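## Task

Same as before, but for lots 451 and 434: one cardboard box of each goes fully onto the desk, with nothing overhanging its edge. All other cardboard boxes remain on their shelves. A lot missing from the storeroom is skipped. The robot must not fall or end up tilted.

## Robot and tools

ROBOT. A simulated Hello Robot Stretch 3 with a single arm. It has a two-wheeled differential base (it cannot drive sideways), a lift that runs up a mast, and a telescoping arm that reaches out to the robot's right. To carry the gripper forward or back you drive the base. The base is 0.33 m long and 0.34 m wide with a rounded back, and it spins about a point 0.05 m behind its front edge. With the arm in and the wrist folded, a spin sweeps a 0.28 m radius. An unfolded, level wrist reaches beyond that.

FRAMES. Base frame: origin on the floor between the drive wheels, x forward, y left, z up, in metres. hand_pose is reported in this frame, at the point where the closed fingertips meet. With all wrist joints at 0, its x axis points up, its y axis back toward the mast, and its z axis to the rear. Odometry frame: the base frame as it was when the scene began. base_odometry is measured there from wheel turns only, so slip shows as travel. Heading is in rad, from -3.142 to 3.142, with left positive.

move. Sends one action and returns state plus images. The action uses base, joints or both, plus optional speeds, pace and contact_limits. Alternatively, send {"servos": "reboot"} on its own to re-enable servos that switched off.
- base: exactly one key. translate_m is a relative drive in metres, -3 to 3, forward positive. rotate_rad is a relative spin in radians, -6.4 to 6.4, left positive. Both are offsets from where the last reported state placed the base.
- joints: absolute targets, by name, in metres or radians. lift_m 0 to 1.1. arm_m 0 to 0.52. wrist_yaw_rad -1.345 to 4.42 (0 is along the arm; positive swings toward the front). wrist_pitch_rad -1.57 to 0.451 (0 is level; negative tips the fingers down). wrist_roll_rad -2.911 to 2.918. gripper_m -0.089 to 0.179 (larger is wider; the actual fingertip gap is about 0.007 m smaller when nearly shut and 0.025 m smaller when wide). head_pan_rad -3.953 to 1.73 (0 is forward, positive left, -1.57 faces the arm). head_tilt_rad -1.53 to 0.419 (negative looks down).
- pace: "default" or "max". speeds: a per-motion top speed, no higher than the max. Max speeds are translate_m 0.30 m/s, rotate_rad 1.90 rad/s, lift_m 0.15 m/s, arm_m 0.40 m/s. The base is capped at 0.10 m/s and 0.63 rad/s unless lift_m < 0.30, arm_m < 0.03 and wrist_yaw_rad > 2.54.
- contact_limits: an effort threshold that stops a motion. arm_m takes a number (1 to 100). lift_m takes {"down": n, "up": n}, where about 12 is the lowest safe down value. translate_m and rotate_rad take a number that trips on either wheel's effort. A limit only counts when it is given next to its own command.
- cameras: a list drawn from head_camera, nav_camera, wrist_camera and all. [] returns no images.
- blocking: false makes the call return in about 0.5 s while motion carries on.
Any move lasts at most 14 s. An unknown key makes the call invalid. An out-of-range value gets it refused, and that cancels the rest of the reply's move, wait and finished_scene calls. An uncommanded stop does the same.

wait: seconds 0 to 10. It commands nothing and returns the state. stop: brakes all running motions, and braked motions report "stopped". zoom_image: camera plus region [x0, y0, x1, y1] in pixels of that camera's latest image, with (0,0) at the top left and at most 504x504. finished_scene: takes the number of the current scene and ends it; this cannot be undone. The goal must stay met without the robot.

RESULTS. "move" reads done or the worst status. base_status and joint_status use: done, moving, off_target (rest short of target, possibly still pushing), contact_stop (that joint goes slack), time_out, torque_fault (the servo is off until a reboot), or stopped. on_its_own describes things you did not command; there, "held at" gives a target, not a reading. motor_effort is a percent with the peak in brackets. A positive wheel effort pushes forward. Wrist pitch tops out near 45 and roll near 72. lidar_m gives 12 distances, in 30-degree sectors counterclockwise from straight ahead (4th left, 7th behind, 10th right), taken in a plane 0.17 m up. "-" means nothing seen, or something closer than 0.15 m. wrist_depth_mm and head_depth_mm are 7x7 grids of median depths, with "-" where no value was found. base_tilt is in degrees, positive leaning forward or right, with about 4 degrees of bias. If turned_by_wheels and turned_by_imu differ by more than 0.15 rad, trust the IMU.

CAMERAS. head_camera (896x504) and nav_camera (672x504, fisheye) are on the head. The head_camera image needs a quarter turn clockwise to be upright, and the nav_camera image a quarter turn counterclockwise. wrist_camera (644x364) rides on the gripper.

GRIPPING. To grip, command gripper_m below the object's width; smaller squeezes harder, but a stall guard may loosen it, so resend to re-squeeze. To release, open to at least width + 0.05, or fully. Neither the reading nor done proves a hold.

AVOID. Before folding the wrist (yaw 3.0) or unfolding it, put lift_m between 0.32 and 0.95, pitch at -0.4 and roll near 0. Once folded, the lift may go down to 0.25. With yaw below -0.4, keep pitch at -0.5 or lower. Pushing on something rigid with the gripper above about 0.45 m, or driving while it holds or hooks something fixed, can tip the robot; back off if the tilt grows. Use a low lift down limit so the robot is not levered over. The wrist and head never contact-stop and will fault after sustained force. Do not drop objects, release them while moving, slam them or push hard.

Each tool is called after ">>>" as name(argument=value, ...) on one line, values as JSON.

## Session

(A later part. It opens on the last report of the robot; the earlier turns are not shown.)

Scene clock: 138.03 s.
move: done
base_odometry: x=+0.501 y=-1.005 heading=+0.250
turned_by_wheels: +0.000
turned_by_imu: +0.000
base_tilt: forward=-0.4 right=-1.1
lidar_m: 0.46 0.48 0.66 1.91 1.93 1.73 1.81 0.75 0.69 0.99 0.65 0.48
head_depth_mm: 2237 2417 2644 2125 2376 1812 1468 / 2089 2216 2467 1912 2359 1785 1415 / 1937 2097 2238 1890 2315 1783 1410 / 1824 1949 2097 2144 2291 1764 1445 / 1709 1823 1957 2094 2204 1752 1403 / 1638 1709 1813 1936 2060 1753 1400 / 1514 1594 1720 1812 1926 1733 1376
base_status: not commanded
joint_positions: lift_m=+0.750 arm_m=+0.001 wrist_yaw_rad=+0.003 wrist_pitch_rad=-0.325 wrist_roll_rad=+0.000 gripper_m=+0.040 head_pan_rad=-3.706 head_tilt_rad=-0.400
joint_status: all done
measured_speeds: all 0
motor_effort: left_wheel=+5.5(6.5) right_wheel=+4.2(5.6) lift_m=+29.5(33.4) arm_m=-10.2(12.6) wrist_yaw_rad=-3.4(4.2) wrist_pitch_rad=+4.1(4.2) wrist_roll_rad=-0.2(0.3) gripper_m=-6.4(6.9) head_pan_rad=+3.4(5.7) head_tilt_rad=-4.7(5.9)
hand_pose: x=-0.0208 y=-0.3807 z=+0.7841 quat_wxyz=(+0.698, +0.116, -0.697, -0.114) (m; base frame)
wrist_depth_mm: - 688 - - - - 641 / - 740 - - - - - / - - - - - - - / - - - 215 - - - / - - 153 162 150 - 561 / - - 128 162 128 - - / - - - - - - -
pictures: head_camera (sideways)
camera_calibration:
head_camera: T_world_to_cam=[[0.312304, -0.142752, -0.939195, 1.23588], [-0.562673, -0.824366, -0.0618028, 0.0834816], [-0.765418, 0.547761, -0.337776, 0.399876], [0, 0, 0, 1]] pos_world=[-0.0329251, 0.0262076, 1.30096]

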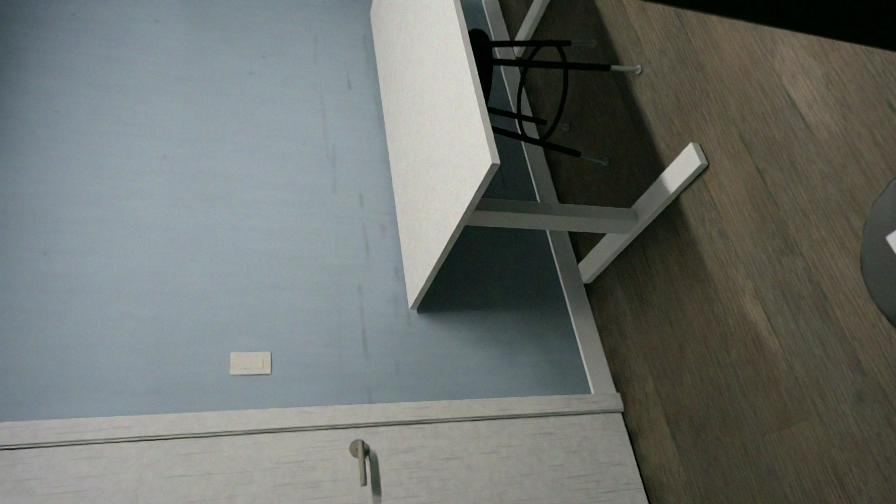

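>>> move(base={"rotate_rad":-1.134}, joints={"lift_m":0.9}, cameras=[])

>>> move(base={"translate_m":-0.75}, cameras=[])

>>> move(base={"translate_m":-0.717}, cameras=[])

>>> move(base={"rotate_rad":-0.436}, joints={"head_pan_rad":-1.57,"head_tilt_rad":-0.6})

Scene clock: 174.13 s.
move: done
base_odometry: x=+0.501 y=-1.005 heading=-0.883
turned_by_wheels: -1.134
turned_by_imu: -1.116
base_tilt: forward=-0.3 right=-1.1
lidar_m: 0.66 0.49 0.46 0.47 0.62 1.47 2.66 1.73 1.81 1.47 0.69 0.98
head_depth_mm: 978 981 973 983 983 982 - / 1306 1298 1293 1301 1302 - - / 1941 1944 1937 1925 1923 - - / 3172 3394 3594 3423 2638 - - / 3151 3337 3609 3690 2529 - - / 3110 3282 3509 3681 2357 1974 - / 3086 3277 3525 3602 2349 1882 -
base_status: done
joint_positions: lift_m=+0.900 arm_m=+0.001 wrist_yaw_rad=+0.003 wrist_pitch_rad=-0.325 wrist_roll_rad=+0.000 gripper_m=+0.040 head_pan_rad=-3.700 head_tilt_rad=-0.400
joint_status: all done
measured_speeds: all 0
motor_effort: left_wheel=+7.9(12.7) right_wheel=-11.1(12.6) lift_m=+31.1(34.7) arm_m=-6.6(7.7) wrist_yaw_rad=-3.0(4.4) wrist_pitch_rad=+4.2(4.3) wrist_roll_rad=-0.3(0.3) gripper_m=-7.0(7.0) head_pan_rad=+3.5(4.2) head_tilt_rad=-3.2(4.6)
hand_pose: x=-0.0209 y=-0.3807 z=+0.9340 quat_wxyz=(+0.698, +0.116, -0.697, -0.114) (m; base frame)
wrist_depth_mm: - - - - - - - / - - - - - - - / - - - - - - - / - - - - - - - / - - 153 163 159 - - / - - 128 162 128 - - / - - - - - - -
pictures: none
No camera images: "cameras" was empty.

Scene clock: 182.77 s.
move: done
base_odometry: x=+0.025 y=-0.425 heading=-0.883
turned_by_wheels: +0.000
turned_by_imu: -0.001
base_tilt: forward=-0.4 right=-1.3
lidar_m: 1.20 0.84 0.79 0.81 1.06 3.05 1.93 1.12 1.46 1.50 1.59 1.20
head_depth_mm: 1690 1689 1683 1695 1696 1695 - / 2682 2855 3004 3110 2217 - - / 2665 2816 3023 3203 2718 - - / 2618 2758 2947 3182 2693 - - / 2617 2736 2948 3112 2510 - - / 2548 2745 2875 3093 2379 1970 - / 2575 2702 2885 3069 2322 1899 -
base_status: done
joint_positions: lift_m=+0.900 arm_m=+0.001 wrist_yaw_rad=+0.003 wrist_pitch_rad=-0.325 wrist_roll_rad=+0.000 gripper_m=+0.040 head_pan_rad=-3.700 head_tilt_rad=-0.400
joint_status: not commanded
measured_speeds: all 0
motor_effort: left_wheel=-1.6(9.6) right_wheel=-11.4(16.3) lift_m=+25.7(31.6) arm_m=-11.8(13.6) wrist_yaw_rad=-2.5(4.7) wrist_pitch_rad=+4.3(4.3) wrist_roll_rad=-0.3(0.6) gripper_m=-6.5(6.9) head_pan_rad=+2.3(3.8) head_tilt_rad=-2.3(4.7)
hand_pose: x=-0.0209 y=-0.3807 z=+0.9340 quat_wxyz=(+0.698, +0.116, -0.697, -0.114) (m; base frame)
wrist_depth_mm: - - - - - - - / - - - - - - - / - - - - - - - / - - - - - - - / - - 159 162 159 - - / - - 128 163 128 - - / - - - - - - -
pictures: none
No camera images: "cameras" was empty.

Scene clock: 191.07 s.
move: done
base_odometry: x=-0.430 y=+0.129 heading=-0.883
turned_by_wheels: +0.000
turned_by_imu: +0.000
base_tilt: forward=-0.4 right=-1.2
lidar_m: 1.68 1.17 1.11 1.13 1.49 2.44 1.22 0.57 0.80 0.76 1.54 1.84
head_depth_mm: 2151 2314 2463 2622 2467 1866 - / 2115 2278 2421 2620 2574 - - / 2089 2201 2387 2579 2645 - - / 2063 2209 2362 2540 2642 - - / 2053 2179 2335 2516 2528 - - / 2031 2173 2308 2500 2348 1977 - / 2013 2169 2281 2440 2361 1872 -
base_status: done
joint_positions: lift_m=+0.900 arm_m=+0.001 wrist_yaw_rad=+0.003 wrist_pitch_rad=-0.325 wrist_roll_rad=+0.000 gripper_m=+0.040 head_pan_rad=-3.700 head_tilt_rad=-0.400
joint_status: not commanded
measured_speeds: all 0
motor_effort: left_wheel=-6.5(10.5) right_wheel=-5.6(14.5) lift_m=+24.4(26.2) arm_m=-9.8(12.3) wrist_yaw_rad=-2.6(4.4) wrist_pitch_rad=+4.1(4.3) wrist_roll_rad=-0.2(0.3) gripper_m=-7.0(7.3) head_pan_rad=+2.1(3.1) head_tilt_rad=-2.2(4.0)
hand_pose: x=-0.0209 y=-0.3807 z=+0.9340 quat_wxyz=(+0.698, +0.116, -0.697, -0.114) (m; base frame)
wrist_depth_mm: - - - - - - - / - - - - - - - / - - - - - - - / - - - - - - - / - - 159 163 150 - - / - - 128 162 128 - - / - - - - - - -
pictures: none
No camera images: "cameras" was empty.

Scene clock: 193.57 s.
move: done
base_odometry: x=-0.430 y=+0.129 heading=-1.319
turned_by_wheels: -0.436
turned_by_imu: -0.428
base_tilt: forward=-0.4 right=-1.1
lidar_m: 1.83 1.53 1.14 1.11 1.16 1.62 2.43 1.22 0.57 0.75 0.76 1.69
head_depth_mm: 951 1044 1162 1120 838 707 - / 959 1048 1167 1113 832 699 - / 960 1051 1173 1103 798 - - / 963 1061 1177 1088 788 335 - / 965 1060 1181 1082 815 650 1190 / 966 1059 1185 1073 807 649 1183 / 976 1072 1189 1291 801 646 1211
base_status: done
joint_positions: lift_m=+0.900 arm_m=+0.001 wrist_yaw_rad=+0.002 wrist_pitch_rad=-0.325 wrist_roll_rad=+0.000 gripper_m=+0.040 head_pan_rad=-1.562 head_tilt_rad=-0.605
joint_status: all done
measured_speeds: translate_m=+0.000 rotate_rad=+0.000 lift_m=+0.000 arm_m=+0.000 wrist_yaw_rad=+0.000 wrist_pitch_rad=+0.000 wrist_roll_rad=+0.000 head_pan_rad=-0.024 head_tilt_rad=+0.000
motor_effort: left_wheel=+8.4(12.1) right_wheel=-10.5(13.1) lift_m=+24.2(25.0) arm_m=-10.2(10.8) wrist_yaw_rad=-2.2(4.8) wrist_pitch_rad=+4.2(4.3) wrist_roll_rad=+0.1(0.3) gripper_m=-6.5(6.9) head_pan_rad=-3.2(5.3) head_tilt_rad=+2.0(7.3)
hand_pose: x=-0.0209 y=-0.3807 z=+0.9340 quat_wxyz=(+0.698, +0.116, -0.697, -0.114) (m; base frame)
wrist_depth_mm: 874 - - - - - - / 941 - - - - - - / - - - - - - - / - - - 214 - - - / - - 153 162 150 - - / - - 128 162 128 - - / - - - - - - -
pictures: head_camera (sideways), nav_camera (sideways), wrist_camera
camera_calibration:
head_camera: T_world_to_cam=[[-0.0510472, 0.52359, -0.850439, 1.12226], [0.997635, -0.0125189, -0.0675901, 0.0815571], [-0.0460361, -0.851878, -0.521713, 0.634785], [0, 0, 0, 1]] pos_world=[0.00514726, -0.045826, 1.29111]
nav_camera: T_world_to_cam=[[0.0219561, -0.5463, 0.837302, -1.04649], [-0.999603, -0.0267941, 0.00873016, 0.0448792], [0.0176654, -0.837161, -0.546671, 0.664559], [0, 0, 0, 1]] pos_world=[0.0560985, -0.0141514, 1.23913]
wrist_camera: T_world_to_cam=[[-0.998898, -0.0414845, -0.0219544, -0.00951307], [-0.00189771, 0.50307, -0.864244, 1.0312], [0.0468973, -0.863249, -0.502594, 0.307973], [0, 0, 0, 1]] pos_world=[-0.0219888, -0.253305, 1.04579]

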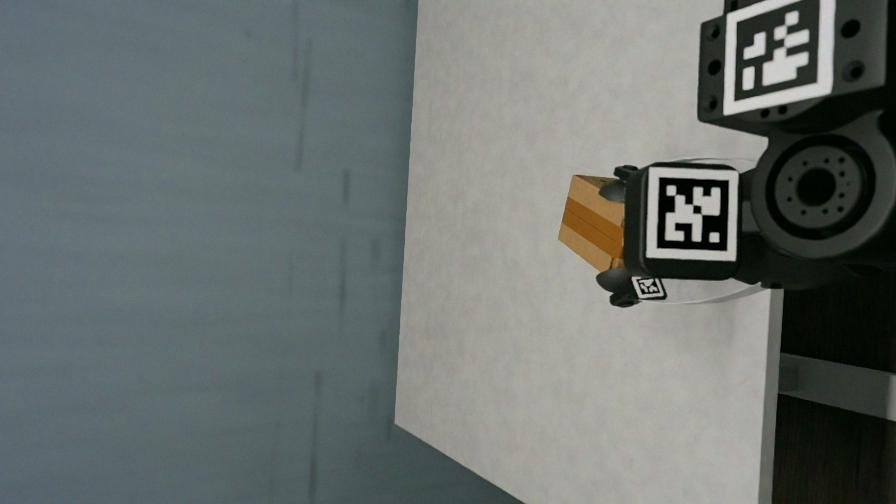

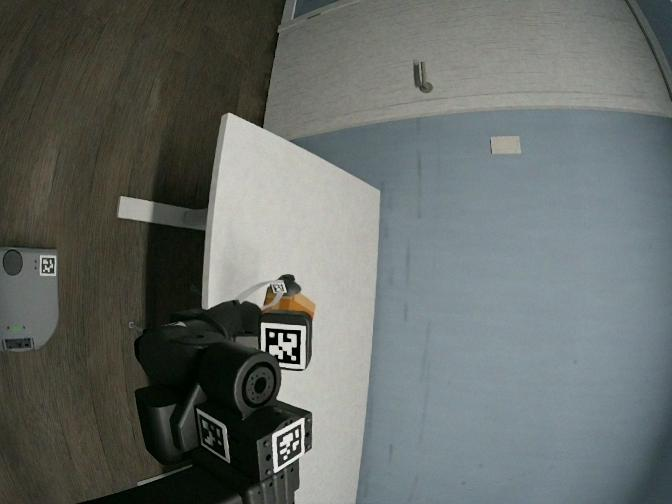

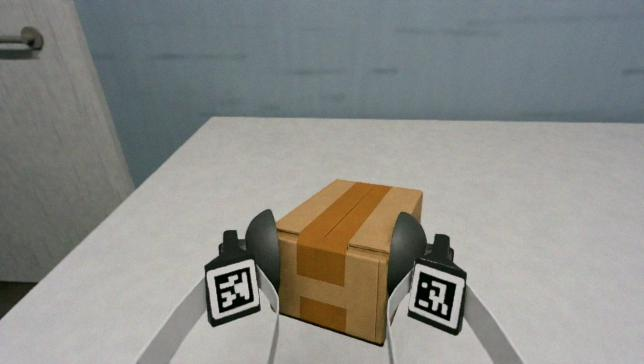

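>>> move(joints={"arm_m":0.16}, cameras=[])

>>> move(joints={"lift_m":0.745}, cameras=[])

>>> move(joints={"lift_m":0.7}, speeds={"lift_m":0.03}, contact_limits={"lift_m":{"down":14}}, cameras=["wrist_camera"])

Scene clock: 213.80 s.
move: done
base_odometry: x=-0.430 y=+0.129 heading=-1.319
turned_by_wheels: +0.000
turned_by_imu: +0.000
base_tilt: forward=-0.4 right=-1.3
lidar_m: 1.84 1.53 1.14 1.11 1.16 1.63 2.44 1.22 0.57 0.76 0.76 1.69
head_depth_mm: 953 1050 1157 1133 - - 1164 / 961 1055 1163 1121 310 613 976 / 962 1056 1168 1103 311 611 1179 / 960 1054 1177 1098 334 622 1198 / 962 1056 1181 1090 817 655 1194 / 969 1060 1178 1078 813 650 1170 / 970 1065 1186 1271 808 645 1179
base_status: not commanded
joint_positions: lift_m=+0.900 arm_m=+0.160 wrist_yaw_rad=+0.002 wrist_pitch_rad=-0.325 wrist_roll_rad=+0.000 gripper_m=+0.040 head_pan_rad=-1.570 head_tilt_rad=-0.600
joint_status: all done
measured_speeds: all 0
motor_effort: left_wheel=+7.8(9.0) right_wheel=-10.2(11.2) lift_m=+24.7(25.5) arm_m=+13.4(15.0) wrist_yaw_rad=-2.0(4.4) wrist_pitch_rad=+4.2(4.3) wrist_roll_rad=-0.1(0.3) gripper_m=-6.6(6.9) head_pan_rad=-2.6(3.7) head_tilt_rad=+3.2(4.1)
hand_pose: x=-0.0209 y=-0.5401 z=+0.9340 quat_wxyz=(+0.698, +0.116, -0.697, -0.114) (m; base frame)
wrist_depth_mm: - - - - - - - / 777 - - - - - - / 847 - - - - - - / 913 - - 213 - - - / - - 153 162 150 - - / - - 128 161 128 - - / - - - - - - -
pictures: none
No camera images: "cameras" was empty.

Scene clock: 216.03 s.
move: done
base_odometry: x=-0.430 y=+0.129 heading=-1.319
turned_by_wheels: +0.000
turned_by_imu: +0.000
base_tilt: forward=-0.3 right=-1.3
lidar_m: 1.84 1.53 1.14 1.11 1.16 1.62 2.44 1.23 0.57 0.76 0.76 1.69
head_depth_mm: 956 1051 1163 1131 842 672 338 / 956 1054 1168 1123 838 400 332 / 958 1053 1169 1111 827 388 398 / 965 1061 1171 1100 793 404 1151 / 961 1059 1173 1092 817 653 1195 / 967 1057 1179 1082 810 651 1167 / 967 1069 1183 1275 805 648 1188
base_status: not commanded
joint_positions: lift_m=+0.745 arm_m=+0.160 wrist_yaw_rad=+0.002 wrist_pitch_rad=-0.325 wrist_roll_rad=+0.000 gripper_m=+0.040 head_pan_rad=-1.570 head_tilt_rad=-0.600
joint_status: all done
measured_speeds: all 0
motor_effort: left_wheel=+8.5(8.8) right_wheel=-9.8(10.7) lift_m=+24.7(27.1) arm_m=+12.8(13.9) wrist_yaw_rad=-3.2(4.3) wrist_pitch_rad=+4.2(4.3) wrist_roll_rad=-0.2(0.3) gripper_m=-6.2(7.1) head_pan_rad=-2.9(3.5) head_tilt_rad=+2.7(3.7)
hand_pose: x=-0.0209 y=-0.5401 z=+0.7790 quat_wxyz=(+0.698, +0.116, -0.697, -0.114) (m; base frame)
wrist_depth_mm: - - - - - - - / 776 - - - - - - / - - - - - - - / - - - 213 - - - / - - 153 163 150 - - / - - 128 162 128 - - / - - - - - - -
pictures: none
No camera images: "cameras" was empty.

Scene clock: 217.97 s.
move: done
base_odometry: x=-0.430 y=+0.129 heading=-1.319
turned_by_wheels: +0.000
turned_by_imu: +0.000
base_tilt: forward=-0.3 right=-1.3
lidar_m: 1.83 1.53 1.14 1.11 1.16 1.62 2.43 1.23 0.57 0.75 0.76 1.69
head_depth_mm: 958 1049 1161 1131 844 670 981 / 960 1053 1169 1123 837 648 373 / 961 1056 1174 1113 830 447 411 / 965 1054 1170 1095 793 513 442 / 965 1061 1179 1090 816 652 1187 / 964 1064 1181 1077 812 650 1164 / 969 1066 1185 1260 804 647 1185
base_status: not commanded
joint_positions: lift_m=+0.700 arm_m=+0.160 wrist_yaw_rad=+0.002 wrist_pitch_rad=-0.274 wrist_roll_rad=+0.000 gripper_m=+0.040 head_pan_rad=-1.570 head_tilt_rad=-0.600
joint_status: all done
measured_speeds: all 0
motor_effort: left_wheel=+7.9(8.6) right_wheel=-8.9(11.0) lift_m=+19.2(25.6) arm_m=+12.1(13.1) wrist_yaw_rad=-2.3(4.0) wrist_pitch_rad=-5.2(5.3) wrist_roll_rad=-0.1(0.3) gripper_m=-6.2(7.0) head_pan_rad=-2.7(3.2) head_tilt_rad=+2.3(3.5)
contact_limits: lift_m down 14 (down: maximum 72; up: maximum 65)
hand_pose: x=-0.0209 y=-0.5451 z=+0.7461 quat_wxyz=(+0.701, +0.098, -0.700, -0.096) (m; base frame)
wrist_depth_mm: - - - - - - - / - - - - - - - / - - - - - - - / - - - 175 185 - - / - - 152 155 146 - - / - - 128 166 127 - - / - - - - - - -
pictures: wrist_camera
camera_calibration:
wrist_camera: T_world_to_cam=[[-0.998898, -0.0424978, -0.0199089, -0.0225369], [-0.00179436, 0.4585, -0.888692, 0.945467], [0.0468957, -0.887677, -0.458072, 0.0250197], [0, 0, 0, 1]] pos_world=[-0.0219888, -0.412245, 0.851241]

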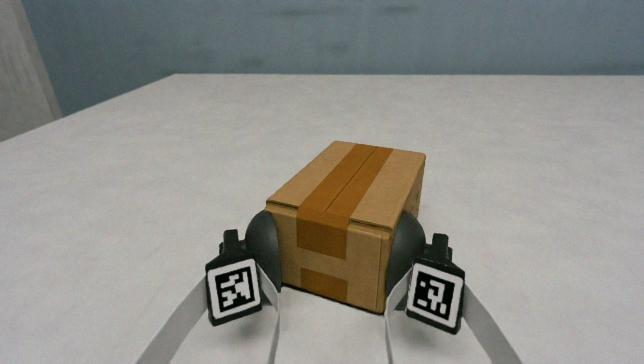

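>>> move(joints={"lift_m":0.715}, cameras=[])

>>> move(joints={"gripper_m":0.179}, cameras=[])

>>> move(joints={"lift_m":0.9}, cameras=[])

>>> move(joints={"arm_m":0.0,"wrist_pitch_rad":-0.4})

>>> move(joints={"wrist_yaw_rad":3.0,"head_pan_rad":-3.14,"head_tilt_rad":-0.2}, cameras=["nav_camera"])

Scene clock: 235.43 s.
move: done
base_odometry: x=-0.430 y=+0.129 heading=-1.319
turned_by_wheels: +0.000
turned_by_imu: +0.000
base_tilt: forward=-0.4 right=-1.2
lidar_m: 1.84 1.53 1.14 1.11 1.16 1.62 2.44 1.23 0.57 0.75 0.76 1.69
head_depth_mm: 955 1045 1162 1131 840 668 602 / 959 1047 1168 1127 833 431 360 / 957 1054 1172 1114 828 415 409 / 964 1050 1173 1104 791 506 435 / 963 1062 1168 1089 818 653 1200 / 967 1066 1179 1080 811 650 1160 / 971 1066 1186 1258 804 647 1183
base_status: not commanded
joint_positions: lift_m=+0.715 arm_m=+0.160 wrist_yaw_rad=+0.002 wrist_pitch_rad=-0.317 wrist_roll_rad=+0.000 gripper_m=+0.040 head_pan_rad=-1.570 head_tilt_rad=-0.600
joint_status: all done
measured_speeds: all 0
motor_effort: left_wheel=+8.0(8.5) right_wheel=-9.6(10.3) lift_m=+32.0(32.4) arm_m=+10.7(11.6) wrist_yaw_rad=-2.7(4.1) wrist_pitch_rad=+2.7(5.1) wrist_roll_rad=+0.0(0.3) gripper_m=-5.8(6.5) head_pan_rad=-1.9(2.5) head_tilt_rad=+1.7(2.2)
hand_pose: x=-0.0209 y=-0.5409 z=+0.7510 quat_wxyz=(+0.699, +0.113, -0.698, -0.111) (m; base frame)
wrist_depth_mm: - - - - - - - / 785 - - - - - - / - - - - - - - / - - - 177 186 - - / - - 153 156 146 - - / - - 128 168 127 - - / - - - - - - -
pictures: none
No camera images: "cameras" was empty.

Scene clock: 237.37 s.
move: done
base_odometry: x=-0.430 y=+0.129 heading=-1.319
turned_by_wheels: +0.000
turned_by_imu: +0.000
base_tilt: forward=-0.4 right=-1.3
lidar_m: 1.84 1.53 1.14 1.11 1.16 1.63 2.43 1.22 0.57 0.76 0.76 1.69
head_depth_mm: 952 1048 1165 1129 840 668 600 / 957 1055 1167 1123 835 430 360 / 961 1056 1170 1110 830 415 408 / 961 1056 1171 1101 789 508 436 / 970 1058 1173 1091 816 647 1197 / 970 1058 1181 1082 810 650 1166 / 971 1065 1188 1264 805 647 1182
base_status: not commanded
joint_positions: lift_m=+0.715 arm_m=+0.160 wrist_yaw_rad=+0.002 wrist_pitch_rad=-0.318 wrist_roll_rad=+0.000 gripper_m=+0.179 head_pan_rad=-1.570 head_tilt_rad=-0.600
joint_status: all done
measured_speeds: all 0
motor_effort: left_wheel=+8.2(8.2) right_wheel=-9.3(10.2) lift_m=+25.1(31.7) arm_m=+9.6(11.1) wrist_yaw_rad=-2.1(4.0) wrist_pitch_rad=+2.8(3.0) wrist_roll_rad=+0.0(0.3) gripper_m=+0.5(83.0) head_pan_rad=-1.7(2.8) head_tilt_rad=+1.6(2.3)
hand_pose: x=-0.0209 y=-0.5409 z=+0.7508 quat_wxyz=(+0.699, +0.113, -0.698, -0.111) (m; base frame)
wrist_depth_mm: - - - - - - - / 800 - - - - - - / - - - - - - - / - - - 181 190 - - / - 143 - 157 156 - - / - 126 - 167 158 - - / - - - - - - 105
pictures: none
No camera images: "cameras" was empty.

Scene clock: 239.87 s.
move: done
base_odometry: x=-0.430 y=+0.129 heading=-1.319
turned_by_wheels: +0.000
turned_by_imu: +0.000
base_tilt: forward=-0.3 right=-1.2
lidar_m: 1.84 1.53 1.14 1.11 1.16 1.62 2.44 1.22 0.57 0.76 0.76 1.69
head_depth_mm: 956 1050 1159 1135 - - 1166 / 955 1049 1164 1119 311 612 977 / 959 1052 1172 1104 310 610 1181 / 962 1054 1169 1099 334 623 1201 / 962 1062 1176 1091 790 656 1188 / 968 1064 1178 1081 814 649 1162 / 972 1068 1187 1265 807 646 1180
base_status: not commanded
joint_positions: lift_m=+0.900 arm_m=+0.160 wrist_yaw_rad=+0.002 wrist_pitch_rad=-0.318 wrist_roll_rad=+0.000 gripper_m=+0.179 head_pan_rad=-1.570 head_tilt_rad=-0.600
joint_status: all done
measured_speeds: all 0
motor_effort: left_wheel=+7.8(8.3) right_wheel=-9.0(10.5) lift_m=+29.1(33.3) arm_m=+9.2(10.8) wrist_yaw_rad=-2.9(3.9) wrist_pitch_rad=+2.7(2.9) wrist_roll_rad=-0.2(0.3) gripper_m=+0.5(1.2) head_pan_rad=-1.4(2.4) head_tilt_rad=+1.1(2.1)
hand_pose: x=-0.0209 y=-0.5409 z=+0.9358 quat_wxyz=(+0.699, +0.113, -0.698, -0.111) (m; base frame)
wrist_depth_mm: - - - - - - - / 788 - - - - - - / 837 - - - - - - / 917 - - - - - - / - 142 - - - - - / 123 126 - - - - - / - - - 299 - - 105
pictures: none
No camera images: "cameras" was empty.

Scene clock: 242.30 s.
move: done
base_odometry: x=-0.430 y=+0.129 heading=-1.319
turned_by_wheels: +0.000
turned_by_imu: +0.000
base_tilt: forward=-0.2 right=-1.2
lidar_m: 1.84 1.53 1.14 1.11 1.16 1.62 2.44 1.22 0.57 0.76 0.76 1.70
head_depth_mm: 953 1045 1163 1131 841 710 - / 958 1053 1170 1120 837 628 - / 958 1054 1174 1111 829 287 - / 959 1052 1173 1096 793 282 300 / 965 1054 1175 1088 818 634 1171 / 969 1062 1180 1080 809 631 1167 / 971 1064 1183 1267 804 647 1181
base_status: not commanded
joint_positions: lift_m=+0.900 arm_m=+0.001 wrist_yaw_rad=+0.002 wrist_pitch_rad=-0.413 wrist_roll_rad=+0.000 gripper_m=+0.179 head_pan_rad=-1.570 head_tilt_rad=-0.600
joint_status: all done
measured_speeds: all 0
motor_effort: left_wheel=+7.6(8.5) right_wheel=-9.2(10.1) lift_m=+24.5(28.7) arm_m=-13.0(14.9) wrist_yaw_rad=-2.2(4.5) wrist_pitch_rad=+1.9(4.2) wrist_roll_rad=-0.1(0.5) gripper_m=+0.5(1.2) head_pan_rad=-1.4(2.1) head_tilt_rad=-0.1(1.8)
hand_pose: x=-0.0210 y=-0.3706 z=+0.9139 quat_wxyz=(+0.693, +0.146, -0.692, -0.144) (m; base frame)
wrist_depth_mm: 875 - - - - - - / - - - - - - - / - - - - - - - / - - - - - - - / - 143 - 390 - - - / 118 126 - - - - - / - - - - - - 105
pictures: head_camera (sideways), nav_camera (sideways), wrist_camera
camera_calibration:
head_camera: T_world_to_cam=[[-0.0466506, 0.519853, -0.852981, 1.12552], [0.997498, -0.0211606, -0.0674508, 0.0813013], [-0.0531141, -0.853994, -0.517565, 0.629439], [0, 0, 0, 1]] pos_world=[0.00484052, -0.0458496, 1.29131]
nav_camera: T_world_to_cam=[[0.0174104, -0.542394, 0.839944, -1.04993], [-0.999791, -0.0184302, 0.00882235, 0.0448396], [0.0106952, -0.839922, -0.542602, 0.659349], [0, 0, 0, 1]] pos_world=[0.0560582, -0.0148506, 1.23925]
wrist_camera: T_world_to_cam=[[-0.998907, -0.0392982, -0.0252959, -0.00571132], [-0.00199508, 0.576615, -0.817013, 0.992856], [0.0466932, -0.81607, -0.576064, 0.391154], [0, 0, 0, 1]] pos_world=[-0.0219885, -0.253512, 1.03636]

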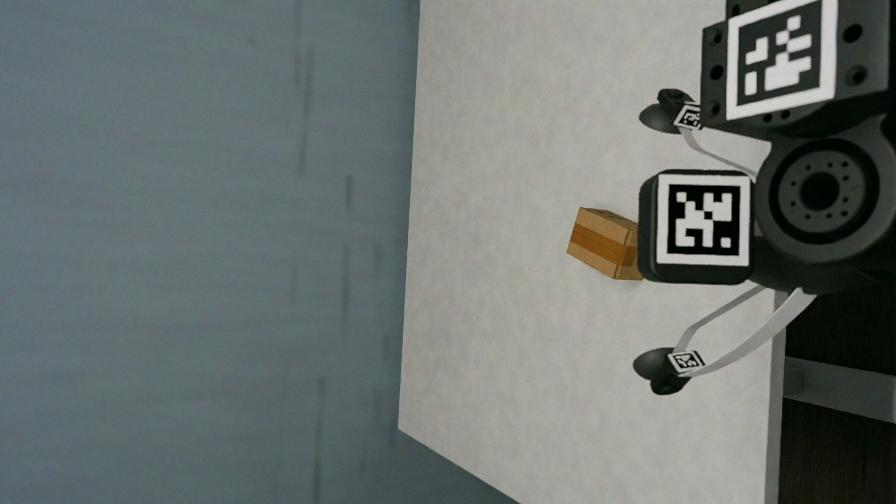

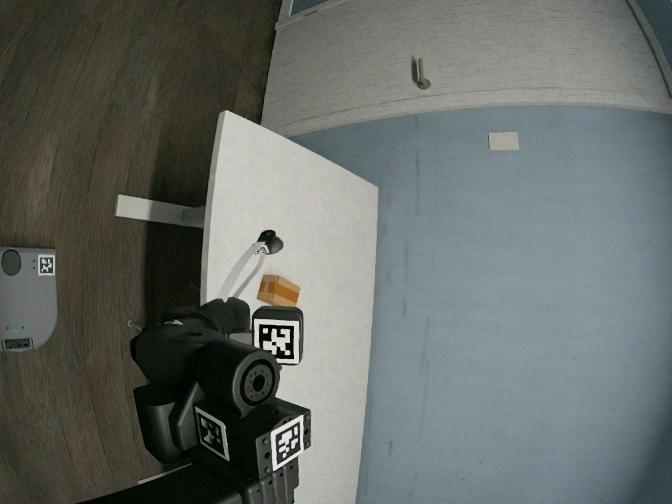

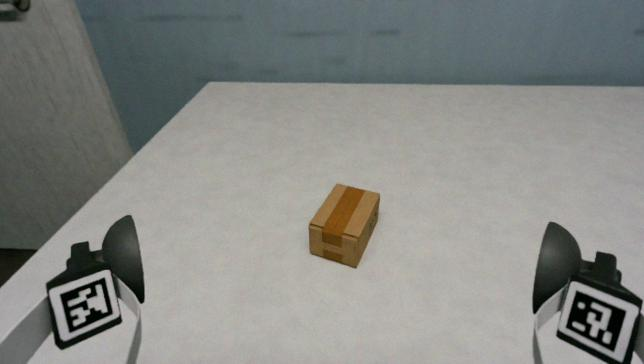

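Scene clock: 244.80 s.
move: done
base_odometry: x=-0.430 y=+0.129 heading=-1.319
turned_by_wheels: +0.000
turned_by_imu: +0.000
base_tilt: forward=-0.2 right=-1.1
lidar_m: 1.84 1.53 1.14 1.11 1.16 1.63 2.44 1.22 0.57 0.76 0.76 1.69
head_depth_mm: 2209 2268 2333 2399 2485 2404 1821 / 2195 2253 2333 2423 2476 2368 1811 / 2199 2266 2325 2412 2475 2373 1789 / 2211 2246 2340 2412 2437 2354 1724 / 2213 2266 2341 2428 2499 2341 1717 / 2215 2270 2342 2364 2459 2319 1709 / 2213 2277 2347 2429 2478 2103 1703
base_status: not commanded
joint_positions: lift_m=+0.900 arm_m=+0.001 wrist_yaw_rad=+2.997 wrist_pitch_rad=-0.413 wrist_roll_rad=+0.000 gripper_m=+0.179 head_pan_rad=-3.145 head_tilt_rad=-0.197
joint_status: all done
measured_speeds: all 0
motor_effort: left_wheel=+7.7(8.3) right_wheel=-8.8(10.2) lift_m=+26.7(27.2) arm_m=-13.0(13.7) wrist_yaw_rad=+3.1(4.8) wrist_pitch_rad=+1.9(2.1) wrist_roll_rad=-0.1(0.3) gripper_m=+0.6(1.3) head_pan_rad=+3.8(5.2) head_tilt_rad=-2.6(8.2)
hand_pose: x=+0.0112 y=+0.0772 z=+0.9139 quat_wxyz=(+0.195, +0.700, +0.095, +0.680) (m; base frame)
wrist_depth_mm: - 137 - - - - - / - 147 - - - - - / - 161 - - - - - / - 185 - - - - - / - 190 215 - - - - / 123 140 239 - - - - / - - 276 - - - 105
pictures: nav_camera (sideways)
camera_calibration:
nav_camera: T_world_to_cam=[[-0.169996, -0.0164125, 0.985308, -1.23848], [-0.00900141, 0.999845, 0.0151016, 0.0305485], [-0.985404, -0.00630195, -0.170117, 0.180616], [0, 0, 0, 1]] pos_world=[-0.032281, -0.049732, 1.25055]

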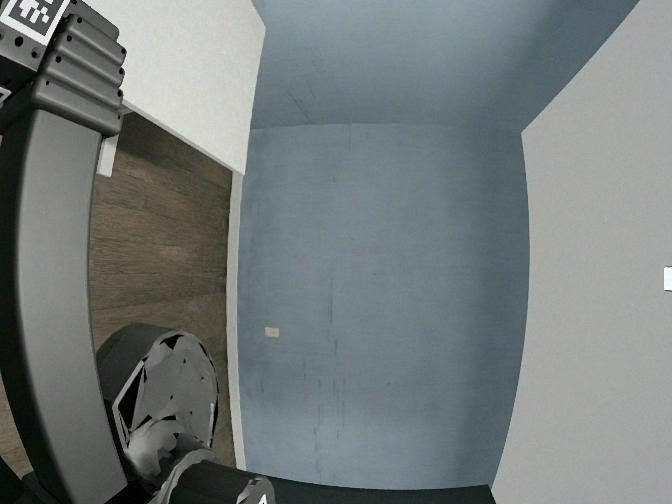

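>>> move(base={"rotate_rad":2.773}, joints={"lift_m":0.28,"gripper_m":0.05}, pace="max", cameras=[])

>>> move(base={"translate_m":2.0}, pace="max", cameras=[])

>>> move(base={"rotate_rad":-1.204}, joints={"head_pan_rad":-0.7,"head_tilt_rad":-0.2}, pace="max")

Scene clock: 273.37 s.
move: done
base_odometry: x=-0.430 y=+0.129 heading=+1.454
turned_by_wheels: +2.773
turned_by_imu: +2.727
base_tilt: forward=-0.4 right=-1.3
lidar_m: 2.45 2.43 0.82 0.56 0.76 1.29 1.98 1.84 1.37 1.12 1.11 1.22
head_depth_mm: 1605 1596 1620 1622 1642 1651 1624 / 1909 1921 1940 1941 1964 1948 1730 / 2206 2310 2359 2392 2397 2249 1734 / 2212 2221 2082 2139 2504 2183 1722 / 2125 2159 2238 2295 2327 2211 1716 / 2070 2104 2127 2187 2248 2177 1709 / 1970 2021 2068 2124 2132 2183 1700
base_status: done
joint_positions: lift_m=+0.280 arm_m=+0.001 wrist_yaw_rad=+2.997 wrist_pitch_rad=-0.414 wrist_roll_rad=+0.000 gripper_m=+0.050 head_pan_rad=-3.140 head_tilt_rad=-0.200
joint_status: all done
measured_speeds: all 0
motor_effort: left_wheel=-6.3(13.4) right_wheel=+8.3(12.0) lift_m=+27.7(28.7) arm_m=-12.9(13.5) wrist_yaw_rad=+2.9(3.7) wrist_pitch_rad=+2.1(2.2) wrist_roll_rad=+0.1(0.3) gripper_m=+0.7(83.4) head_pan_rad=+2.9(4.0) head_tilt_rad=-1.7(3.2)
hand_pose: x=+0.0112 y=+0.0770 z=+0.2935 quat_wxyz=(+0.195, +0.700, +0.095, +0.680) (m; base frame)
wrist_depth_mm: - 137 - - - - - / - 147 - - - - - / 844 161 876 887 897 905 874 / 703 185 668 707 706 692 694 / 583 583 198 584 586 582 575 / 498 507 127 309 125 498 493 / 438 99 261 270 426 433 430
pictures: none
No camera images: "cameras" was empty.

Scene clock: 281.47 s.
move: done
base_odometry: x=-0.196 y=+2.115 heading=+1.454
turned_by_wheels: +0.000
turned_by_imu: +0.001
base_tilt: forward=-0.2 right=-1.3
lidar_m: 0.59 0.58 0.64 1.00 1.88 1.65 2.51 0.99 0.59 0.74 1.44 0.72
head_depth_mm: 2337 2615 2609 2627 1905 2314 1734 / 2358 3074 3067 3066 2297 2363 1738 / 2341 3577 3728 3734 3440 2356 1720 / 2103 - - - 3664 2349 1724 / 2401 - - - 3587 2333 1712 / 2437 3777 3824 3651 3522 2311 1698 / 2441 3619 3736 3802 3559 2291 1689
base_status: done
joint_positions: lift_m=+0.280 arm_m=+0.001 wrist_yaw_rad=+2.997 wrist_pitch_rad=-0.414 wrist_roll_rad=+0.000 gripper_m=+0.050 head_pan_rad=-3.140 head_tilt_rad=-0.200
joint_status: not commanded
measured_speeds: all 0
motor_effort: left_wheel=-2.8(11.5) right_wheel=+6.4(16.5) lift_m=+24.2(31.0) arm_m=-10.7(13.1) wrist_yaw_rad=+1.3(3.4) wrist_pitch_rad=+2.2(2.3) wrist_roll_rad=+0.3(0.3) gripper_m=+0.2(1.0) head_pan_rad=+2.4(3.3) head_tilt_rad=-0.6(2.3)
hand_pose: x=+0.0111 y=+0.0770 z=+0.2935 quat_wxyz=(+0.195, +0.700, +0.095, +0.680) (m; base frame)
wrist_depth_mm: - 137 - - - 604 513 / - 148 - - - 613 521 / 923 162 864 903 854 647 544 / 739 186 654 718 702 674 541 / 598 584 198 593 583 579 557 / 511 508 127 310 125 495 490 / 436 99 261 270 422 433 434
pictures: none
No camera images: "cameras" was empty.

Scene clock: 283.90 s.
move: done
base_odometry: x=-0.196 y=+2.115 heading=+0.250
turned_by_wheels: -1.204
turned_by_imu: -1.180
base_tilt: forward=-0.4 right=-1.2
lidar_m: 1.87 0.82 0.60 0.59 0.61 0.85 1.88 1.65 2.50 1.46 0.59 0.62
head_depth_mm: 588 614 645 679 714 754 799 / 526 548 571 596 623 656 687 / 531 541 551 562 579 597 620 / 601 612 627 640 655 670 686 / 690 706 725 743 765 782 805 / 812 835 864 889 919 947 978 / 1706 1752 1799 1839 1886 1966 1703
base_status: done
joint_positions: lift_m=+0.280 arm_m=+0.001 wrist_yaw_rad=+2.997 wrist_pitch_rad=-0.414 wrist_roll_rad=+0.000 gripper_m=+0.050 head_pan_rad=-0.692 head_tilt_rad=-0.200
joint_status: all done
measured_speeds: translate_m=+0.000 rotate_rad=+0.000 lift_m=+0.000 arm_m=+0.000 wrist_yaw_rad=+0.000 wrist_pitch_rad=+0.000 wrist_roll_rad=+0.000 head_pan_rad=-0.024 head_tilt_rad=+0.000
motor_effort: left_wheel=+6.6(14.4) right_wheel=-8.0(14.4) lift_m=+24.9(25.4) arm_m=-12.3(13.4) wrist_yaw_rad=+1.1(3.0) wrist_pitch_rad=+2.1(2.2) wrist_roll_rad=+0.0(0.3) gripper_m=+0.0(1.0) head_pan_rad=-3.0(5.8) head_tilt_rad=+0.2(4.3)
hand_pose: x=+0.0111 y=+0.0770 z=+0.2935 quat_wxyz=(+0.195, +0.700, +0.095, +0.680) (m; base frame)
wrist_depth_mm: 540 137 569 584 591 607 617 / 592 148 609 626 630 - - / 629 161 170 - - - - / 705 182 191 689 706 698 692 / 603 580 198 592 583 583 580 / 514 506 127 310 126 494 489 / 435 99 262 269 425 431 430
pictures: head_camera (sideways), nav_camera (sideways), wrist_camera
camera_calibration:
head_camera: T_world_to_cam=[[-0.142855, 0.0582862, -0.988026, 1.30248], [0.672175, 0.738447, -0.0536246, 0.0653528], [0.72648, -0.671787, -0.14467, 0.139479], [0, 0, 0, 1]] pos_world=[0.0408084, -0.0304759, 1.31056]
nav_camera: T_world_to_cam=[[0.144052, -0.0971866, 0.984786, -1.2397], [-0.627975, -0.778088, 0.0150705, 0.0344162], [0.764785, -0.620592, -0.173116, 0.173898], [0, 0, 0, 1]] pos_world=[0.0671991, 0.0142161, 1.25043]
wrist_camera: T_world_to_cam=[[0.993933, -0.107039, -0.025284, 0.0113588], [-0.0823552, -0.571941, -0.81615, 0.317036], [0.0728989, 0.813281, -0.577287, 0.272181], [0, 0, 0, 1]] pos_world=[-0.00502206, -0.0388178, 0.416163]

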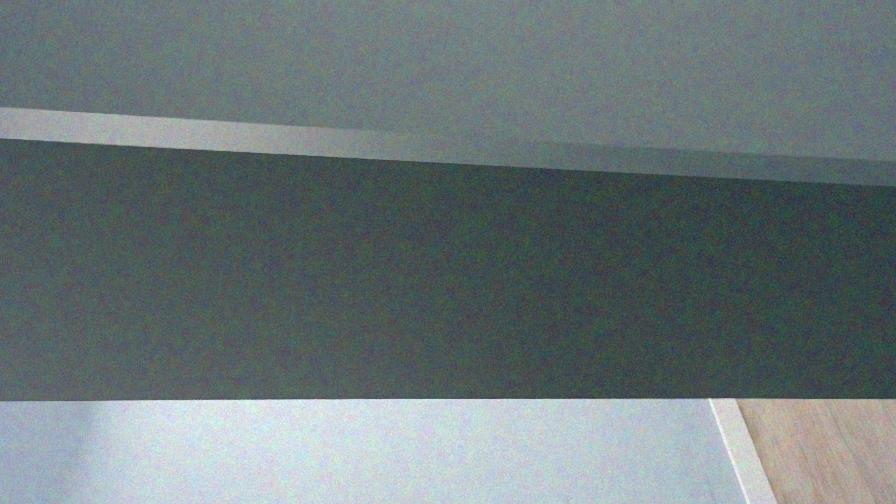

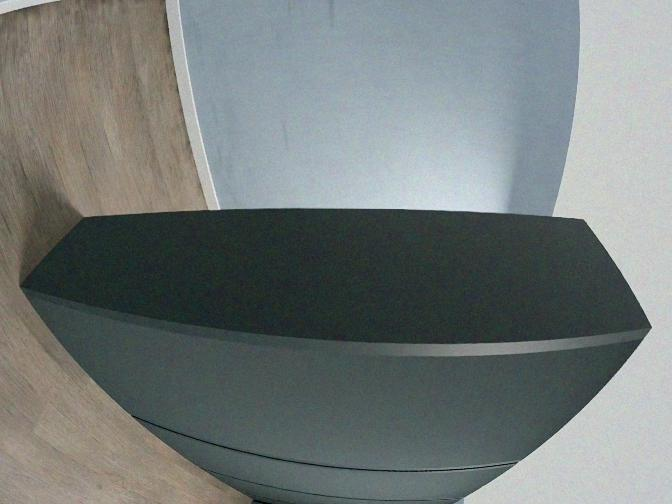

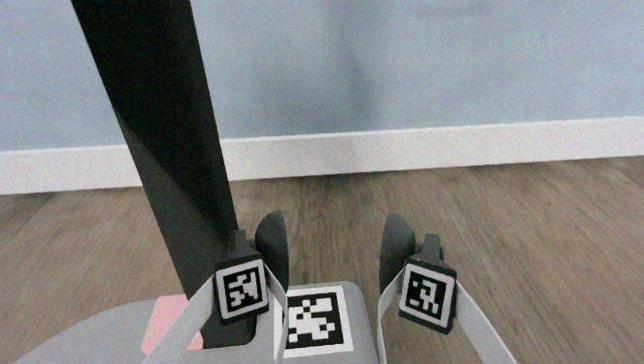

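>>> move(base={"translate_m":1.35}, joints={"head_pan_rad":-2.0,"head_tilt_rad":-0.3}, pace="max", cameras=["head_camera","nav_camera"])

Scene clock: 296.90 s.
move: done
base_odometry: x=+1.112 y=+2.449 heading=+0.250
turned_by_wheels: +0.000
turned_by_imu: +0.001
base_tilt: forward=-0.2 right=-1.2
lidar_m: 0.53 0.55 0.58 0.56 0.58 0.81 2.38 0.67 1.34 1.92 0.73 0.54
head_depth_mm: 1196 936 1243 1211 664 686 723 / 1341 1313 1443 1347 907 1205 926 / 1310 1360 1459 1322 1573 1165 1326 / 1256 1303 1382 1431 1530 1379 1451 / 1474 1640 2193 1755 1828 1757 1531 / 2759 2090 2214 2354 2503 1967 1518 / 3220 3579 3727 - 2813 1985 1521
base_status: done
joint_positions: lift_m=+0.280 arm_m=+0.001 wrist_yaw_rad=+2.997 wrist_pitch_rad=-0.414 wrist_roll_rad=+0.000 gripper_m=+0.050 head_pan_rad=-2.000 head_tilt_rad=-0.300
joint_status: all done
measured_speeds: all 0
motor_effort: left_wheel=+4.9(16.2) right_wheel=+2.9(10.4) lift_m=+27.5(27.9) arm_m=-8.6(11.5) wrist_yaw_rad=+1.6(3.0) wrist_pitch_rad=+2.1(2.3) wrist_roll_rad=-0.1(0.3) gripper_m=+0.1(0.9) head_pan_rad=+3.1(4.5) head_tilt_rad=-3.0(6.3)
hand_pose: x=+0.0111 y=+0.0770 z=+0.2935 quat_wxyz=(+0.195, +0.700, +0.095, +0.680) (m; base frame)
wrist_depth_mm: 526 137 542 557 567 588 581 / 566 147 587 605 617 625 627 / 619 161 195 - - - 668 / - 181 189 688 680 682 638 / 602 577 197 588 583 587 559 / 506 512 127 310 125 499 494 / 432 99 261 270 426 432 430
pictures: head_camera (sideways), nav_camera (sideways)
camera_calibration:
head_camera: T_world_to_cam=[[0.0599136, 0.242198, -0.968375, 1.2755], [0.89011, -0.452042, -0.0579881, 0.0697542], [-0.451791, -0.858486, -0.242666, 0.274174], [0, 0, 0, 1]] pos_world=[-0.0146396, -0.0420185, 1.30574]
nav_camera: T_world_to_cam=[[-0.0970449, -0.25316, 0.962545, -1.20915], [-0.915172, 0.402832, 0.0136805, 0.0379397], [-0.391207, -0.879566, -0.270777, 0.308031], [0, 0, 0, 1]] pos_world=[0.0378837, -0.0504573, 1.24675]

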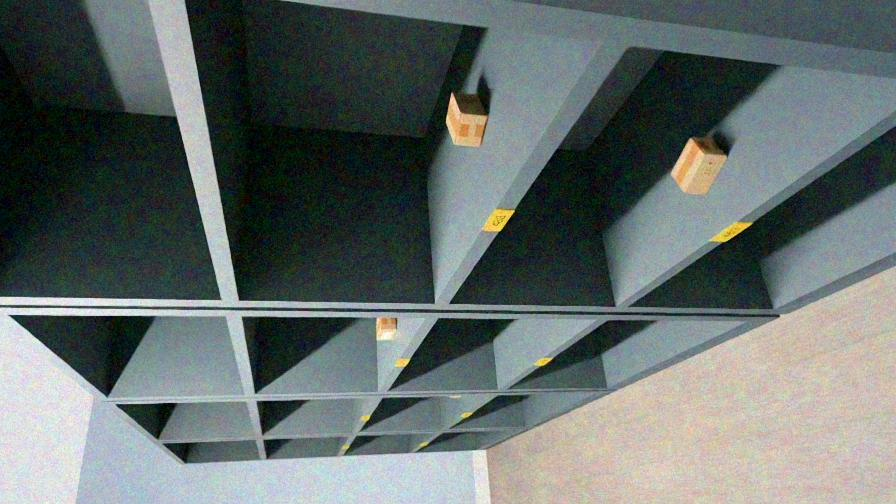

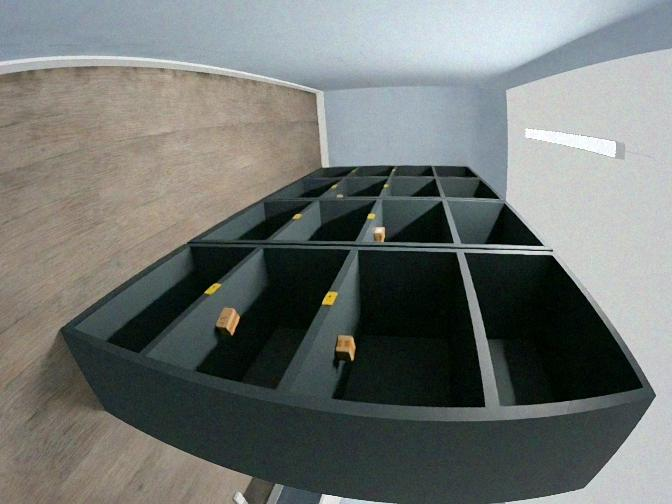

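>>> zoom_image(camera="head_camera", region=[400, 90, 780, 300])

>>> zoom_image(camera="head_camera", region=[330, 300, 580, 460])

Scaled by 1.326 from the camera's 896x504 image, which has a finer 1280x720 frame.

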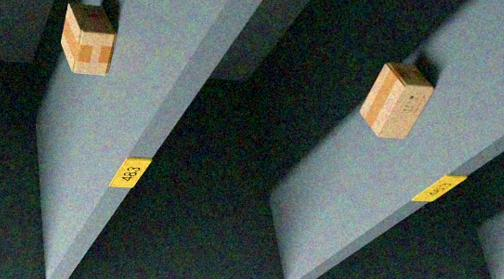

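Scaled by 2.016 from the camera's 896x504 image, which has a finer 1280x720 frame.

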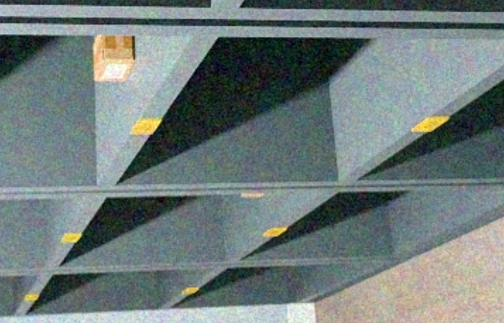

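>>> move(base={"rotate_rad":-1.571}, pace="max", cameras=[])

>>> move(base={"translate_m":1.5}, joints={"head_pan_rad":-1.3,"head_tilt_rad":-0.3}, pace="max", cameras=["head_camera","nav_camera"])

Scene clock: 313.87 s.
move: done
base_odometry: x=+1.112 y=+2.449 heading=-1.321
turned_by_wheels: -1.571
turned_by_imu: -1.541
base_tilt: forward=-0.2 right=-1.1
lidar_m: 1.78 0.72 0.54 0.53 0.55 0.58 0.56 0.59 0.83 2.56 0.66 1.38
head_depth_mm: 733 747 759 773 791 805 821 / 854 872 888 909 929 952 975 / 1020 1045 1079 1100 1132 1166 1198 / 1269 1319 1353 1396 1440 1495 1448 / 1680 1749 1815 1903 1996 1906 1526 / 2458 2663 2824 3034 2649 1991 1533 / 2690 2785 2907 3065 2854 1964 1518
base_status: done
joint_positions: lift_m=+0.280 arm_m=+0.001 wrist_yaw_rad=+2.997 wrist_pitch_rad=-0.414 wrist_roll_rad=+0.000 gripper_m=+0.050 head_pan_rad=-2.000 head_tilt_rad=-0.300
joint_status: not commanded
measured_speeds: all 0
motor_effort: left_wheel=+6.0(15.1) right_wheel=-9.3(14.6) lift_m=+28.9(29.7) arm_m=-12.4(13.7) wrist_yaw_rad=+2.5(3.0) wrist_pitch_rad=+2.1(2.3) wrist_roll_rad=+0.0(0.3) gripper_m=+0.3(0.8) head_pan_rad=+2.1(3.3) head_tilt_rad=-1.4(2.5)
hand_pose: x=+0.0111 y=+0.0770 z=+0.2935 quat_wxyz=(+0.195, +0.700, +0.095, +0.680) (m; base frame)
wrist_depth_mm: 503 137 514 526 536 539 539 / 539 147 174 - - - - / - 161 169 - - - - / - 182 189 658 679 672 662 / 596 575 198 590 583 573 574 / 512 509 127 310 125 495 494 / 435 99 261 270 424 434 427
pictures: none
No camera images: "cameras" was empty.

Scene clock: 320.27 s.
move: done
base_odometry: x=+1.483 y=+0.996 heading=-1.320
turned_by_wheels: +0.000
turned_by_imu: +0.001
base_tilt: forward=-0.3 right=-1.1
lidar_m: 1.58 0.64 0.48 0.47 0.49 0.69 2.04 1.13 0.55 0.54 1.04 0.95
head_depth_mm: 803 633 877 911 690 553 623 / 831 647 906 948 727 578 924 / 850 663 938 973 720 1061 921 / 877 681 967 1008 711 1101 916 / 911 701 1008 1036 705 1131 912 / 937 719 1044 1089 699 1179 909 / 970 743 1079 1113 724 1179 900
base_status: done
joint_positions: lift_m=+0.280 arm_m=+0.001 wrist_yaw_rad=+2.998 wrist_pitch_rad=-0.414 wrist_roll_rad=+0.000 gripper_m=+0.050 head_pan_rad=-1.300 head_tilt_rad=-0.300
joint_status: all done
measured_speeds: all 0
motor_effort: left_wheel=+5.1(12.8) right_wheel=-0.3(14.7) lift_m=+28.7(31.2) arm_m=-9.9(13.3) wrist_yaw_rad=+2.1(3.0) wrist_pitch_rad=+2.1(2.3) wrist_roll_rad=-0.1(0.4) gripper_m=+0.3(1.1) head_pan_rad=-3.1(6.2) head_tilt_rad=+0.1(3.4)
hand_pose: x=+0.0110 y=+0.0770 z=+0.2935 quat_wxyz=(+0.195, +0.700, +0.095, +0.680) (m; base frame)
wrist_depth_mm: 446 137 461 470 477 483 496 / 490 147 499 513 520 529 531 / 531 162 196 542 - - - / - 179 187 - - - - / 580 559 197 586 589 584 575 / 511 506 127 311 125 495 494 / 431 99 260 270 423 430 429
pictures: head_camera (sideways), nav_camera (sideways)
camera_calibration:
head_camera: T_world_to_cam=[[-0.110156, 0.223875, -0.968373, 1.27655], [0.972053, 0.227489, -0.0579826, 0.0691888], [0.207313, -0.947697, -0.242678, 0.270129], [0, 0, 0, 1]] pos_world=[0.0173638, -0.0455272, 1.30574]
nav_camera: T_world_to_cam=[[0.0888068, -0.256147, 0.96255, -1.21028], [-0.959535, -0.281255, 0.013683, 0.0382655], [0.267217, -0.924816, -0.27076, 0.304004], [0, 0, 0, 1]] pos_world=[0.0629635, -0.0181011, 1.24675]

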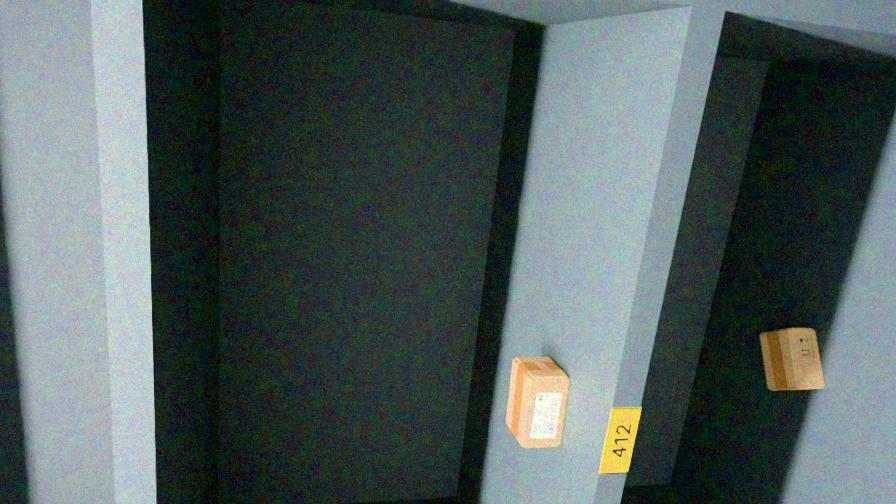

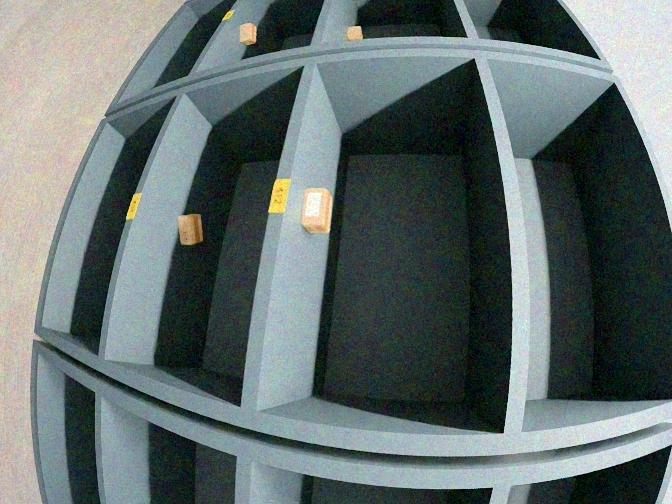

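>>> move(joints={"head_pan_rad":-1.3,"head_tilt_rad":-0.75}, cameras=["head_camera"])

>>> move(joints={"head_pan_rad":-0.65,"head_tilt_rad":-0.4}, cameras=["head_camera","nav_camera"])

>>> zoom_image(camera="head_camera", region=[400, 150, 780, 400])

Scene clock: 328.30 s.
move: done
base_odometry: x=+1.483 y=+0.996 heading=-1.320
turned_by_wheels: +0.000
turned_by_imu: +0.000
base_tilt: forward=-0.4 right=-1.3
lidar_m: 1.58 0.64 0.48 0.47 0.49 0.69 2.05 1.13 0.55 0.54 1.04 0.95
head_depth_mm: 784 844 624 618 706 877 1120 / 807 858 619 1134 916 930 1112 / 831 885 615 1152 939 1231 1134 / 857 887 634 1154 951 1247 1144 / 883 870 657 1109 973 1241 1134 / 916 859 681 1134 1000 1258 1130 / 949 843 1215 1125 1352 1274 1130
base_status: not commanded
joint_positions: lift_m=+0.280 arm_m=+0.001 wrist_yaw_rad=+2.998 wrist_pitch_rad=-0.414 wrist_roll_rad=+0.000 gripper_m=+0.050 head_pan_rad=-1.300 head_tilt_rad=-0.759
joint_status: all done
measured_speeds: all 0
motor_effort: left_wheel=+5.2(5.6) right_wheel=-0.4(1.1) lift_m=+23.2(23.9) arm_m=-8.3(9.0) wrist_yaw_rad=+1.5(2.8) wrist_pitch_rad=+2.2(2.2) wrist_roll_rad=+0.0(0.3) gripper_m=+0.1(0.8) head_pan_rad=-2.6(3.7) head_tilt_rad=-4.1(7.2)
hand_pose: x=+0.0110 y=+0.0770 z=+0.2935 quat_wxyz=(+0.195, +0.700, +0.095, +0.680) (m; base frame)
wrist_depth_mm: 442 137 461 469 478 484 492 / 489 147 500 515 518 528 531 / 531 162 196 542 - - - / - 178 187 - - - - / 583 560 198 587 585 585 580 / 512 513 127 310 126 501 493 / 429 100 261 270 424 431 430
pictures: head_camera (sideways)
camera_calibration:
head_camera: T_world_to_cam=[[-0.217995, 0.612619, -0.759722, 1.00505], [0.964082, 0.256205, -0.0700371, 0.0849007], [0.151738, -0.747702, -0.646466, 0.795903], [0, 0, 0, 1]] pos_world=[0.0164749, -0.0423658, 1.28403]

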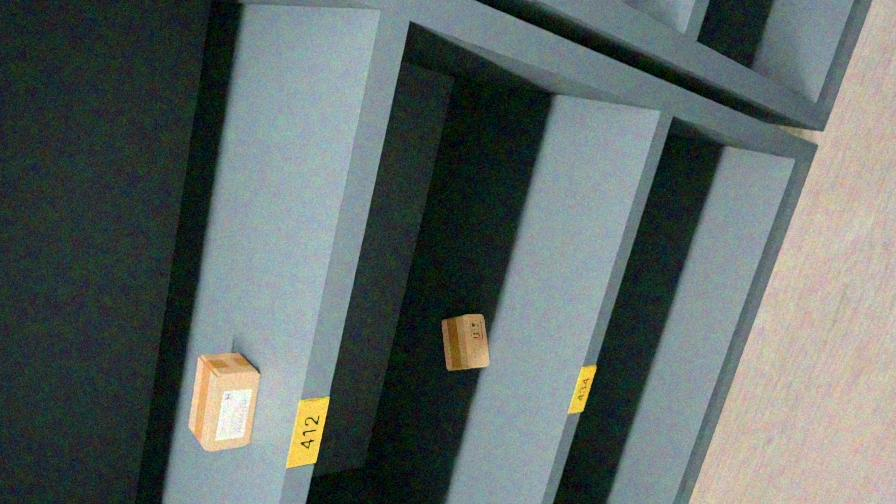

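Scene clock: 329.23 s.
move: done
base_odometry: x=+1.483 y=+0.996 heading=-1.320
turned_by_wheels: +0.000
turned_by_imu: +0.000
base_tilt: forward=-0.4 right=-1.3
lidar_m: 1.58 0.64 0.48 0.47 0.49 0.69 2.05 1.13 0.55 0.54 1.04 0.94
head_depth_mm: 652 1040 1100 962 714 1075 846 / 854 974 1056 945 1255 1064 870 / 809 893 961 933 1144 1057 1291 / 798 859 908 967 1062 1133 1249 / 1621 1714 1761 1908 1414 1587 1352 / 1531 1603 1702 1816 1934 1716 1390 / 1490 1583 1707 2330 2194 1743 1387
base_status: not commanded
joint_positions: lift_m=+0.280 arm_m=+0.001 wrist_yaw_rad=+2.998 wrist_pitch_rad=-0.414 wrist_roll_rad=+0.000 gripper_m=+0.050 head_pan_rad=-0.637 head_tilt_rad=-0.400
joint_status: all done
measured_speeds: all 0
motor_effort: left_wheel=+5.6(5.8) right_wheel=-0.1(1.5) lift_m=+24.1(24.1) arm_m=-7.6(8.7) wrist_yaw_rad=+0.0(3.1) wrist_pitch_rad=+2.1(2.2) wrist_roll_rad=-0.2(0.3) gripper_m=+0.4(1.0) head_pan_rad=+1.6(6.3) head_tilt_rad=+5.3(7.0)
hand_pose: x=+0.0110 y=+0.0770 z=+0.2935 quat_wxyz=(+0.195, +0.700, +0.095, +0.680) (m; base frame)
wrist_depth_mm: 447 137 460 472 475 483 489 / 492 147 497 514 521 526 533 / 530 162 195 544 - - - / - 178 187 - - - - / 585 559 198 590 583 582 582 / 511 508 127 309 125 497 496 / 435 99 261 269 426 432 432
pictures: head_camera (sideways), nav_camera (sideways)
camera_calibration:
head_camera: T_world_to_cam=[[-0.300991, 0.164889, -0.939264, 1.2397], [0.620939, 0.781419, -0.0618036, 0.0763314], [0.723767, -0.601828, -0.337586, 0.390535], [0, 0, 0, 1]] pos_world=[0.0430846, -0.0290245, 1.30096]
nav_camera: T_world_to_cam=[[0.303452, -0.203125, 0.930944, -1.17036], [-0.581725, -0.813295, 0.0121645, 0.0378535], [0.754661, -0.545245, -0.364959, 0.423633], [0, 0, 0, 1]] pos_world=[0.0574695, 0.0240392, 1.24369]

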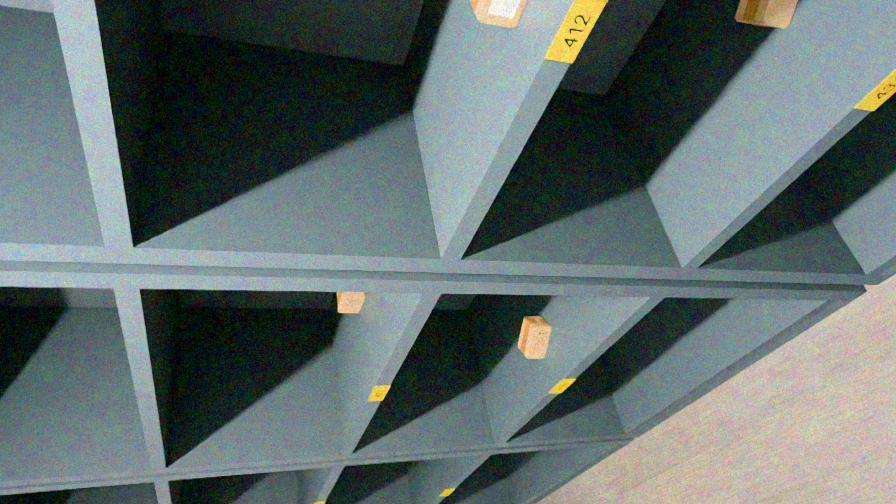

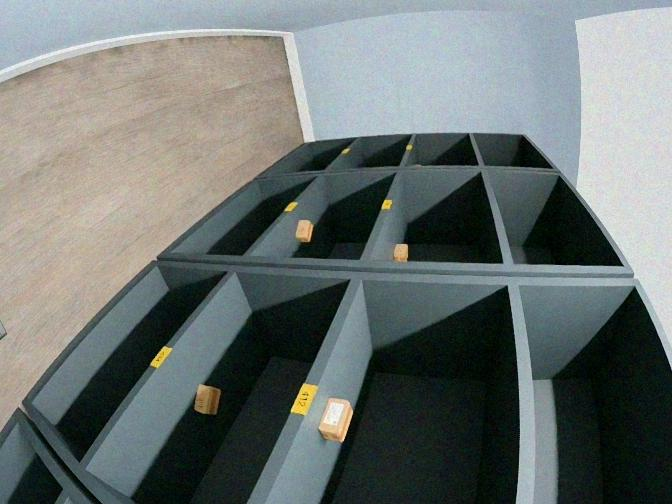

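Scaled by 1.326 from the camera's 896x504 image, which has a finer 1280x720 frame.

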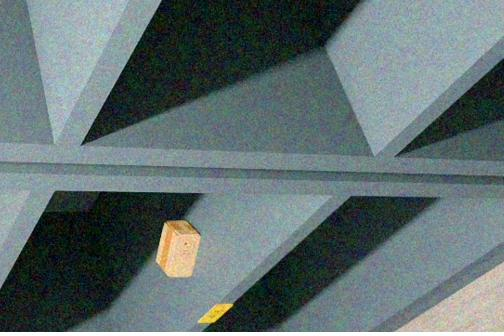

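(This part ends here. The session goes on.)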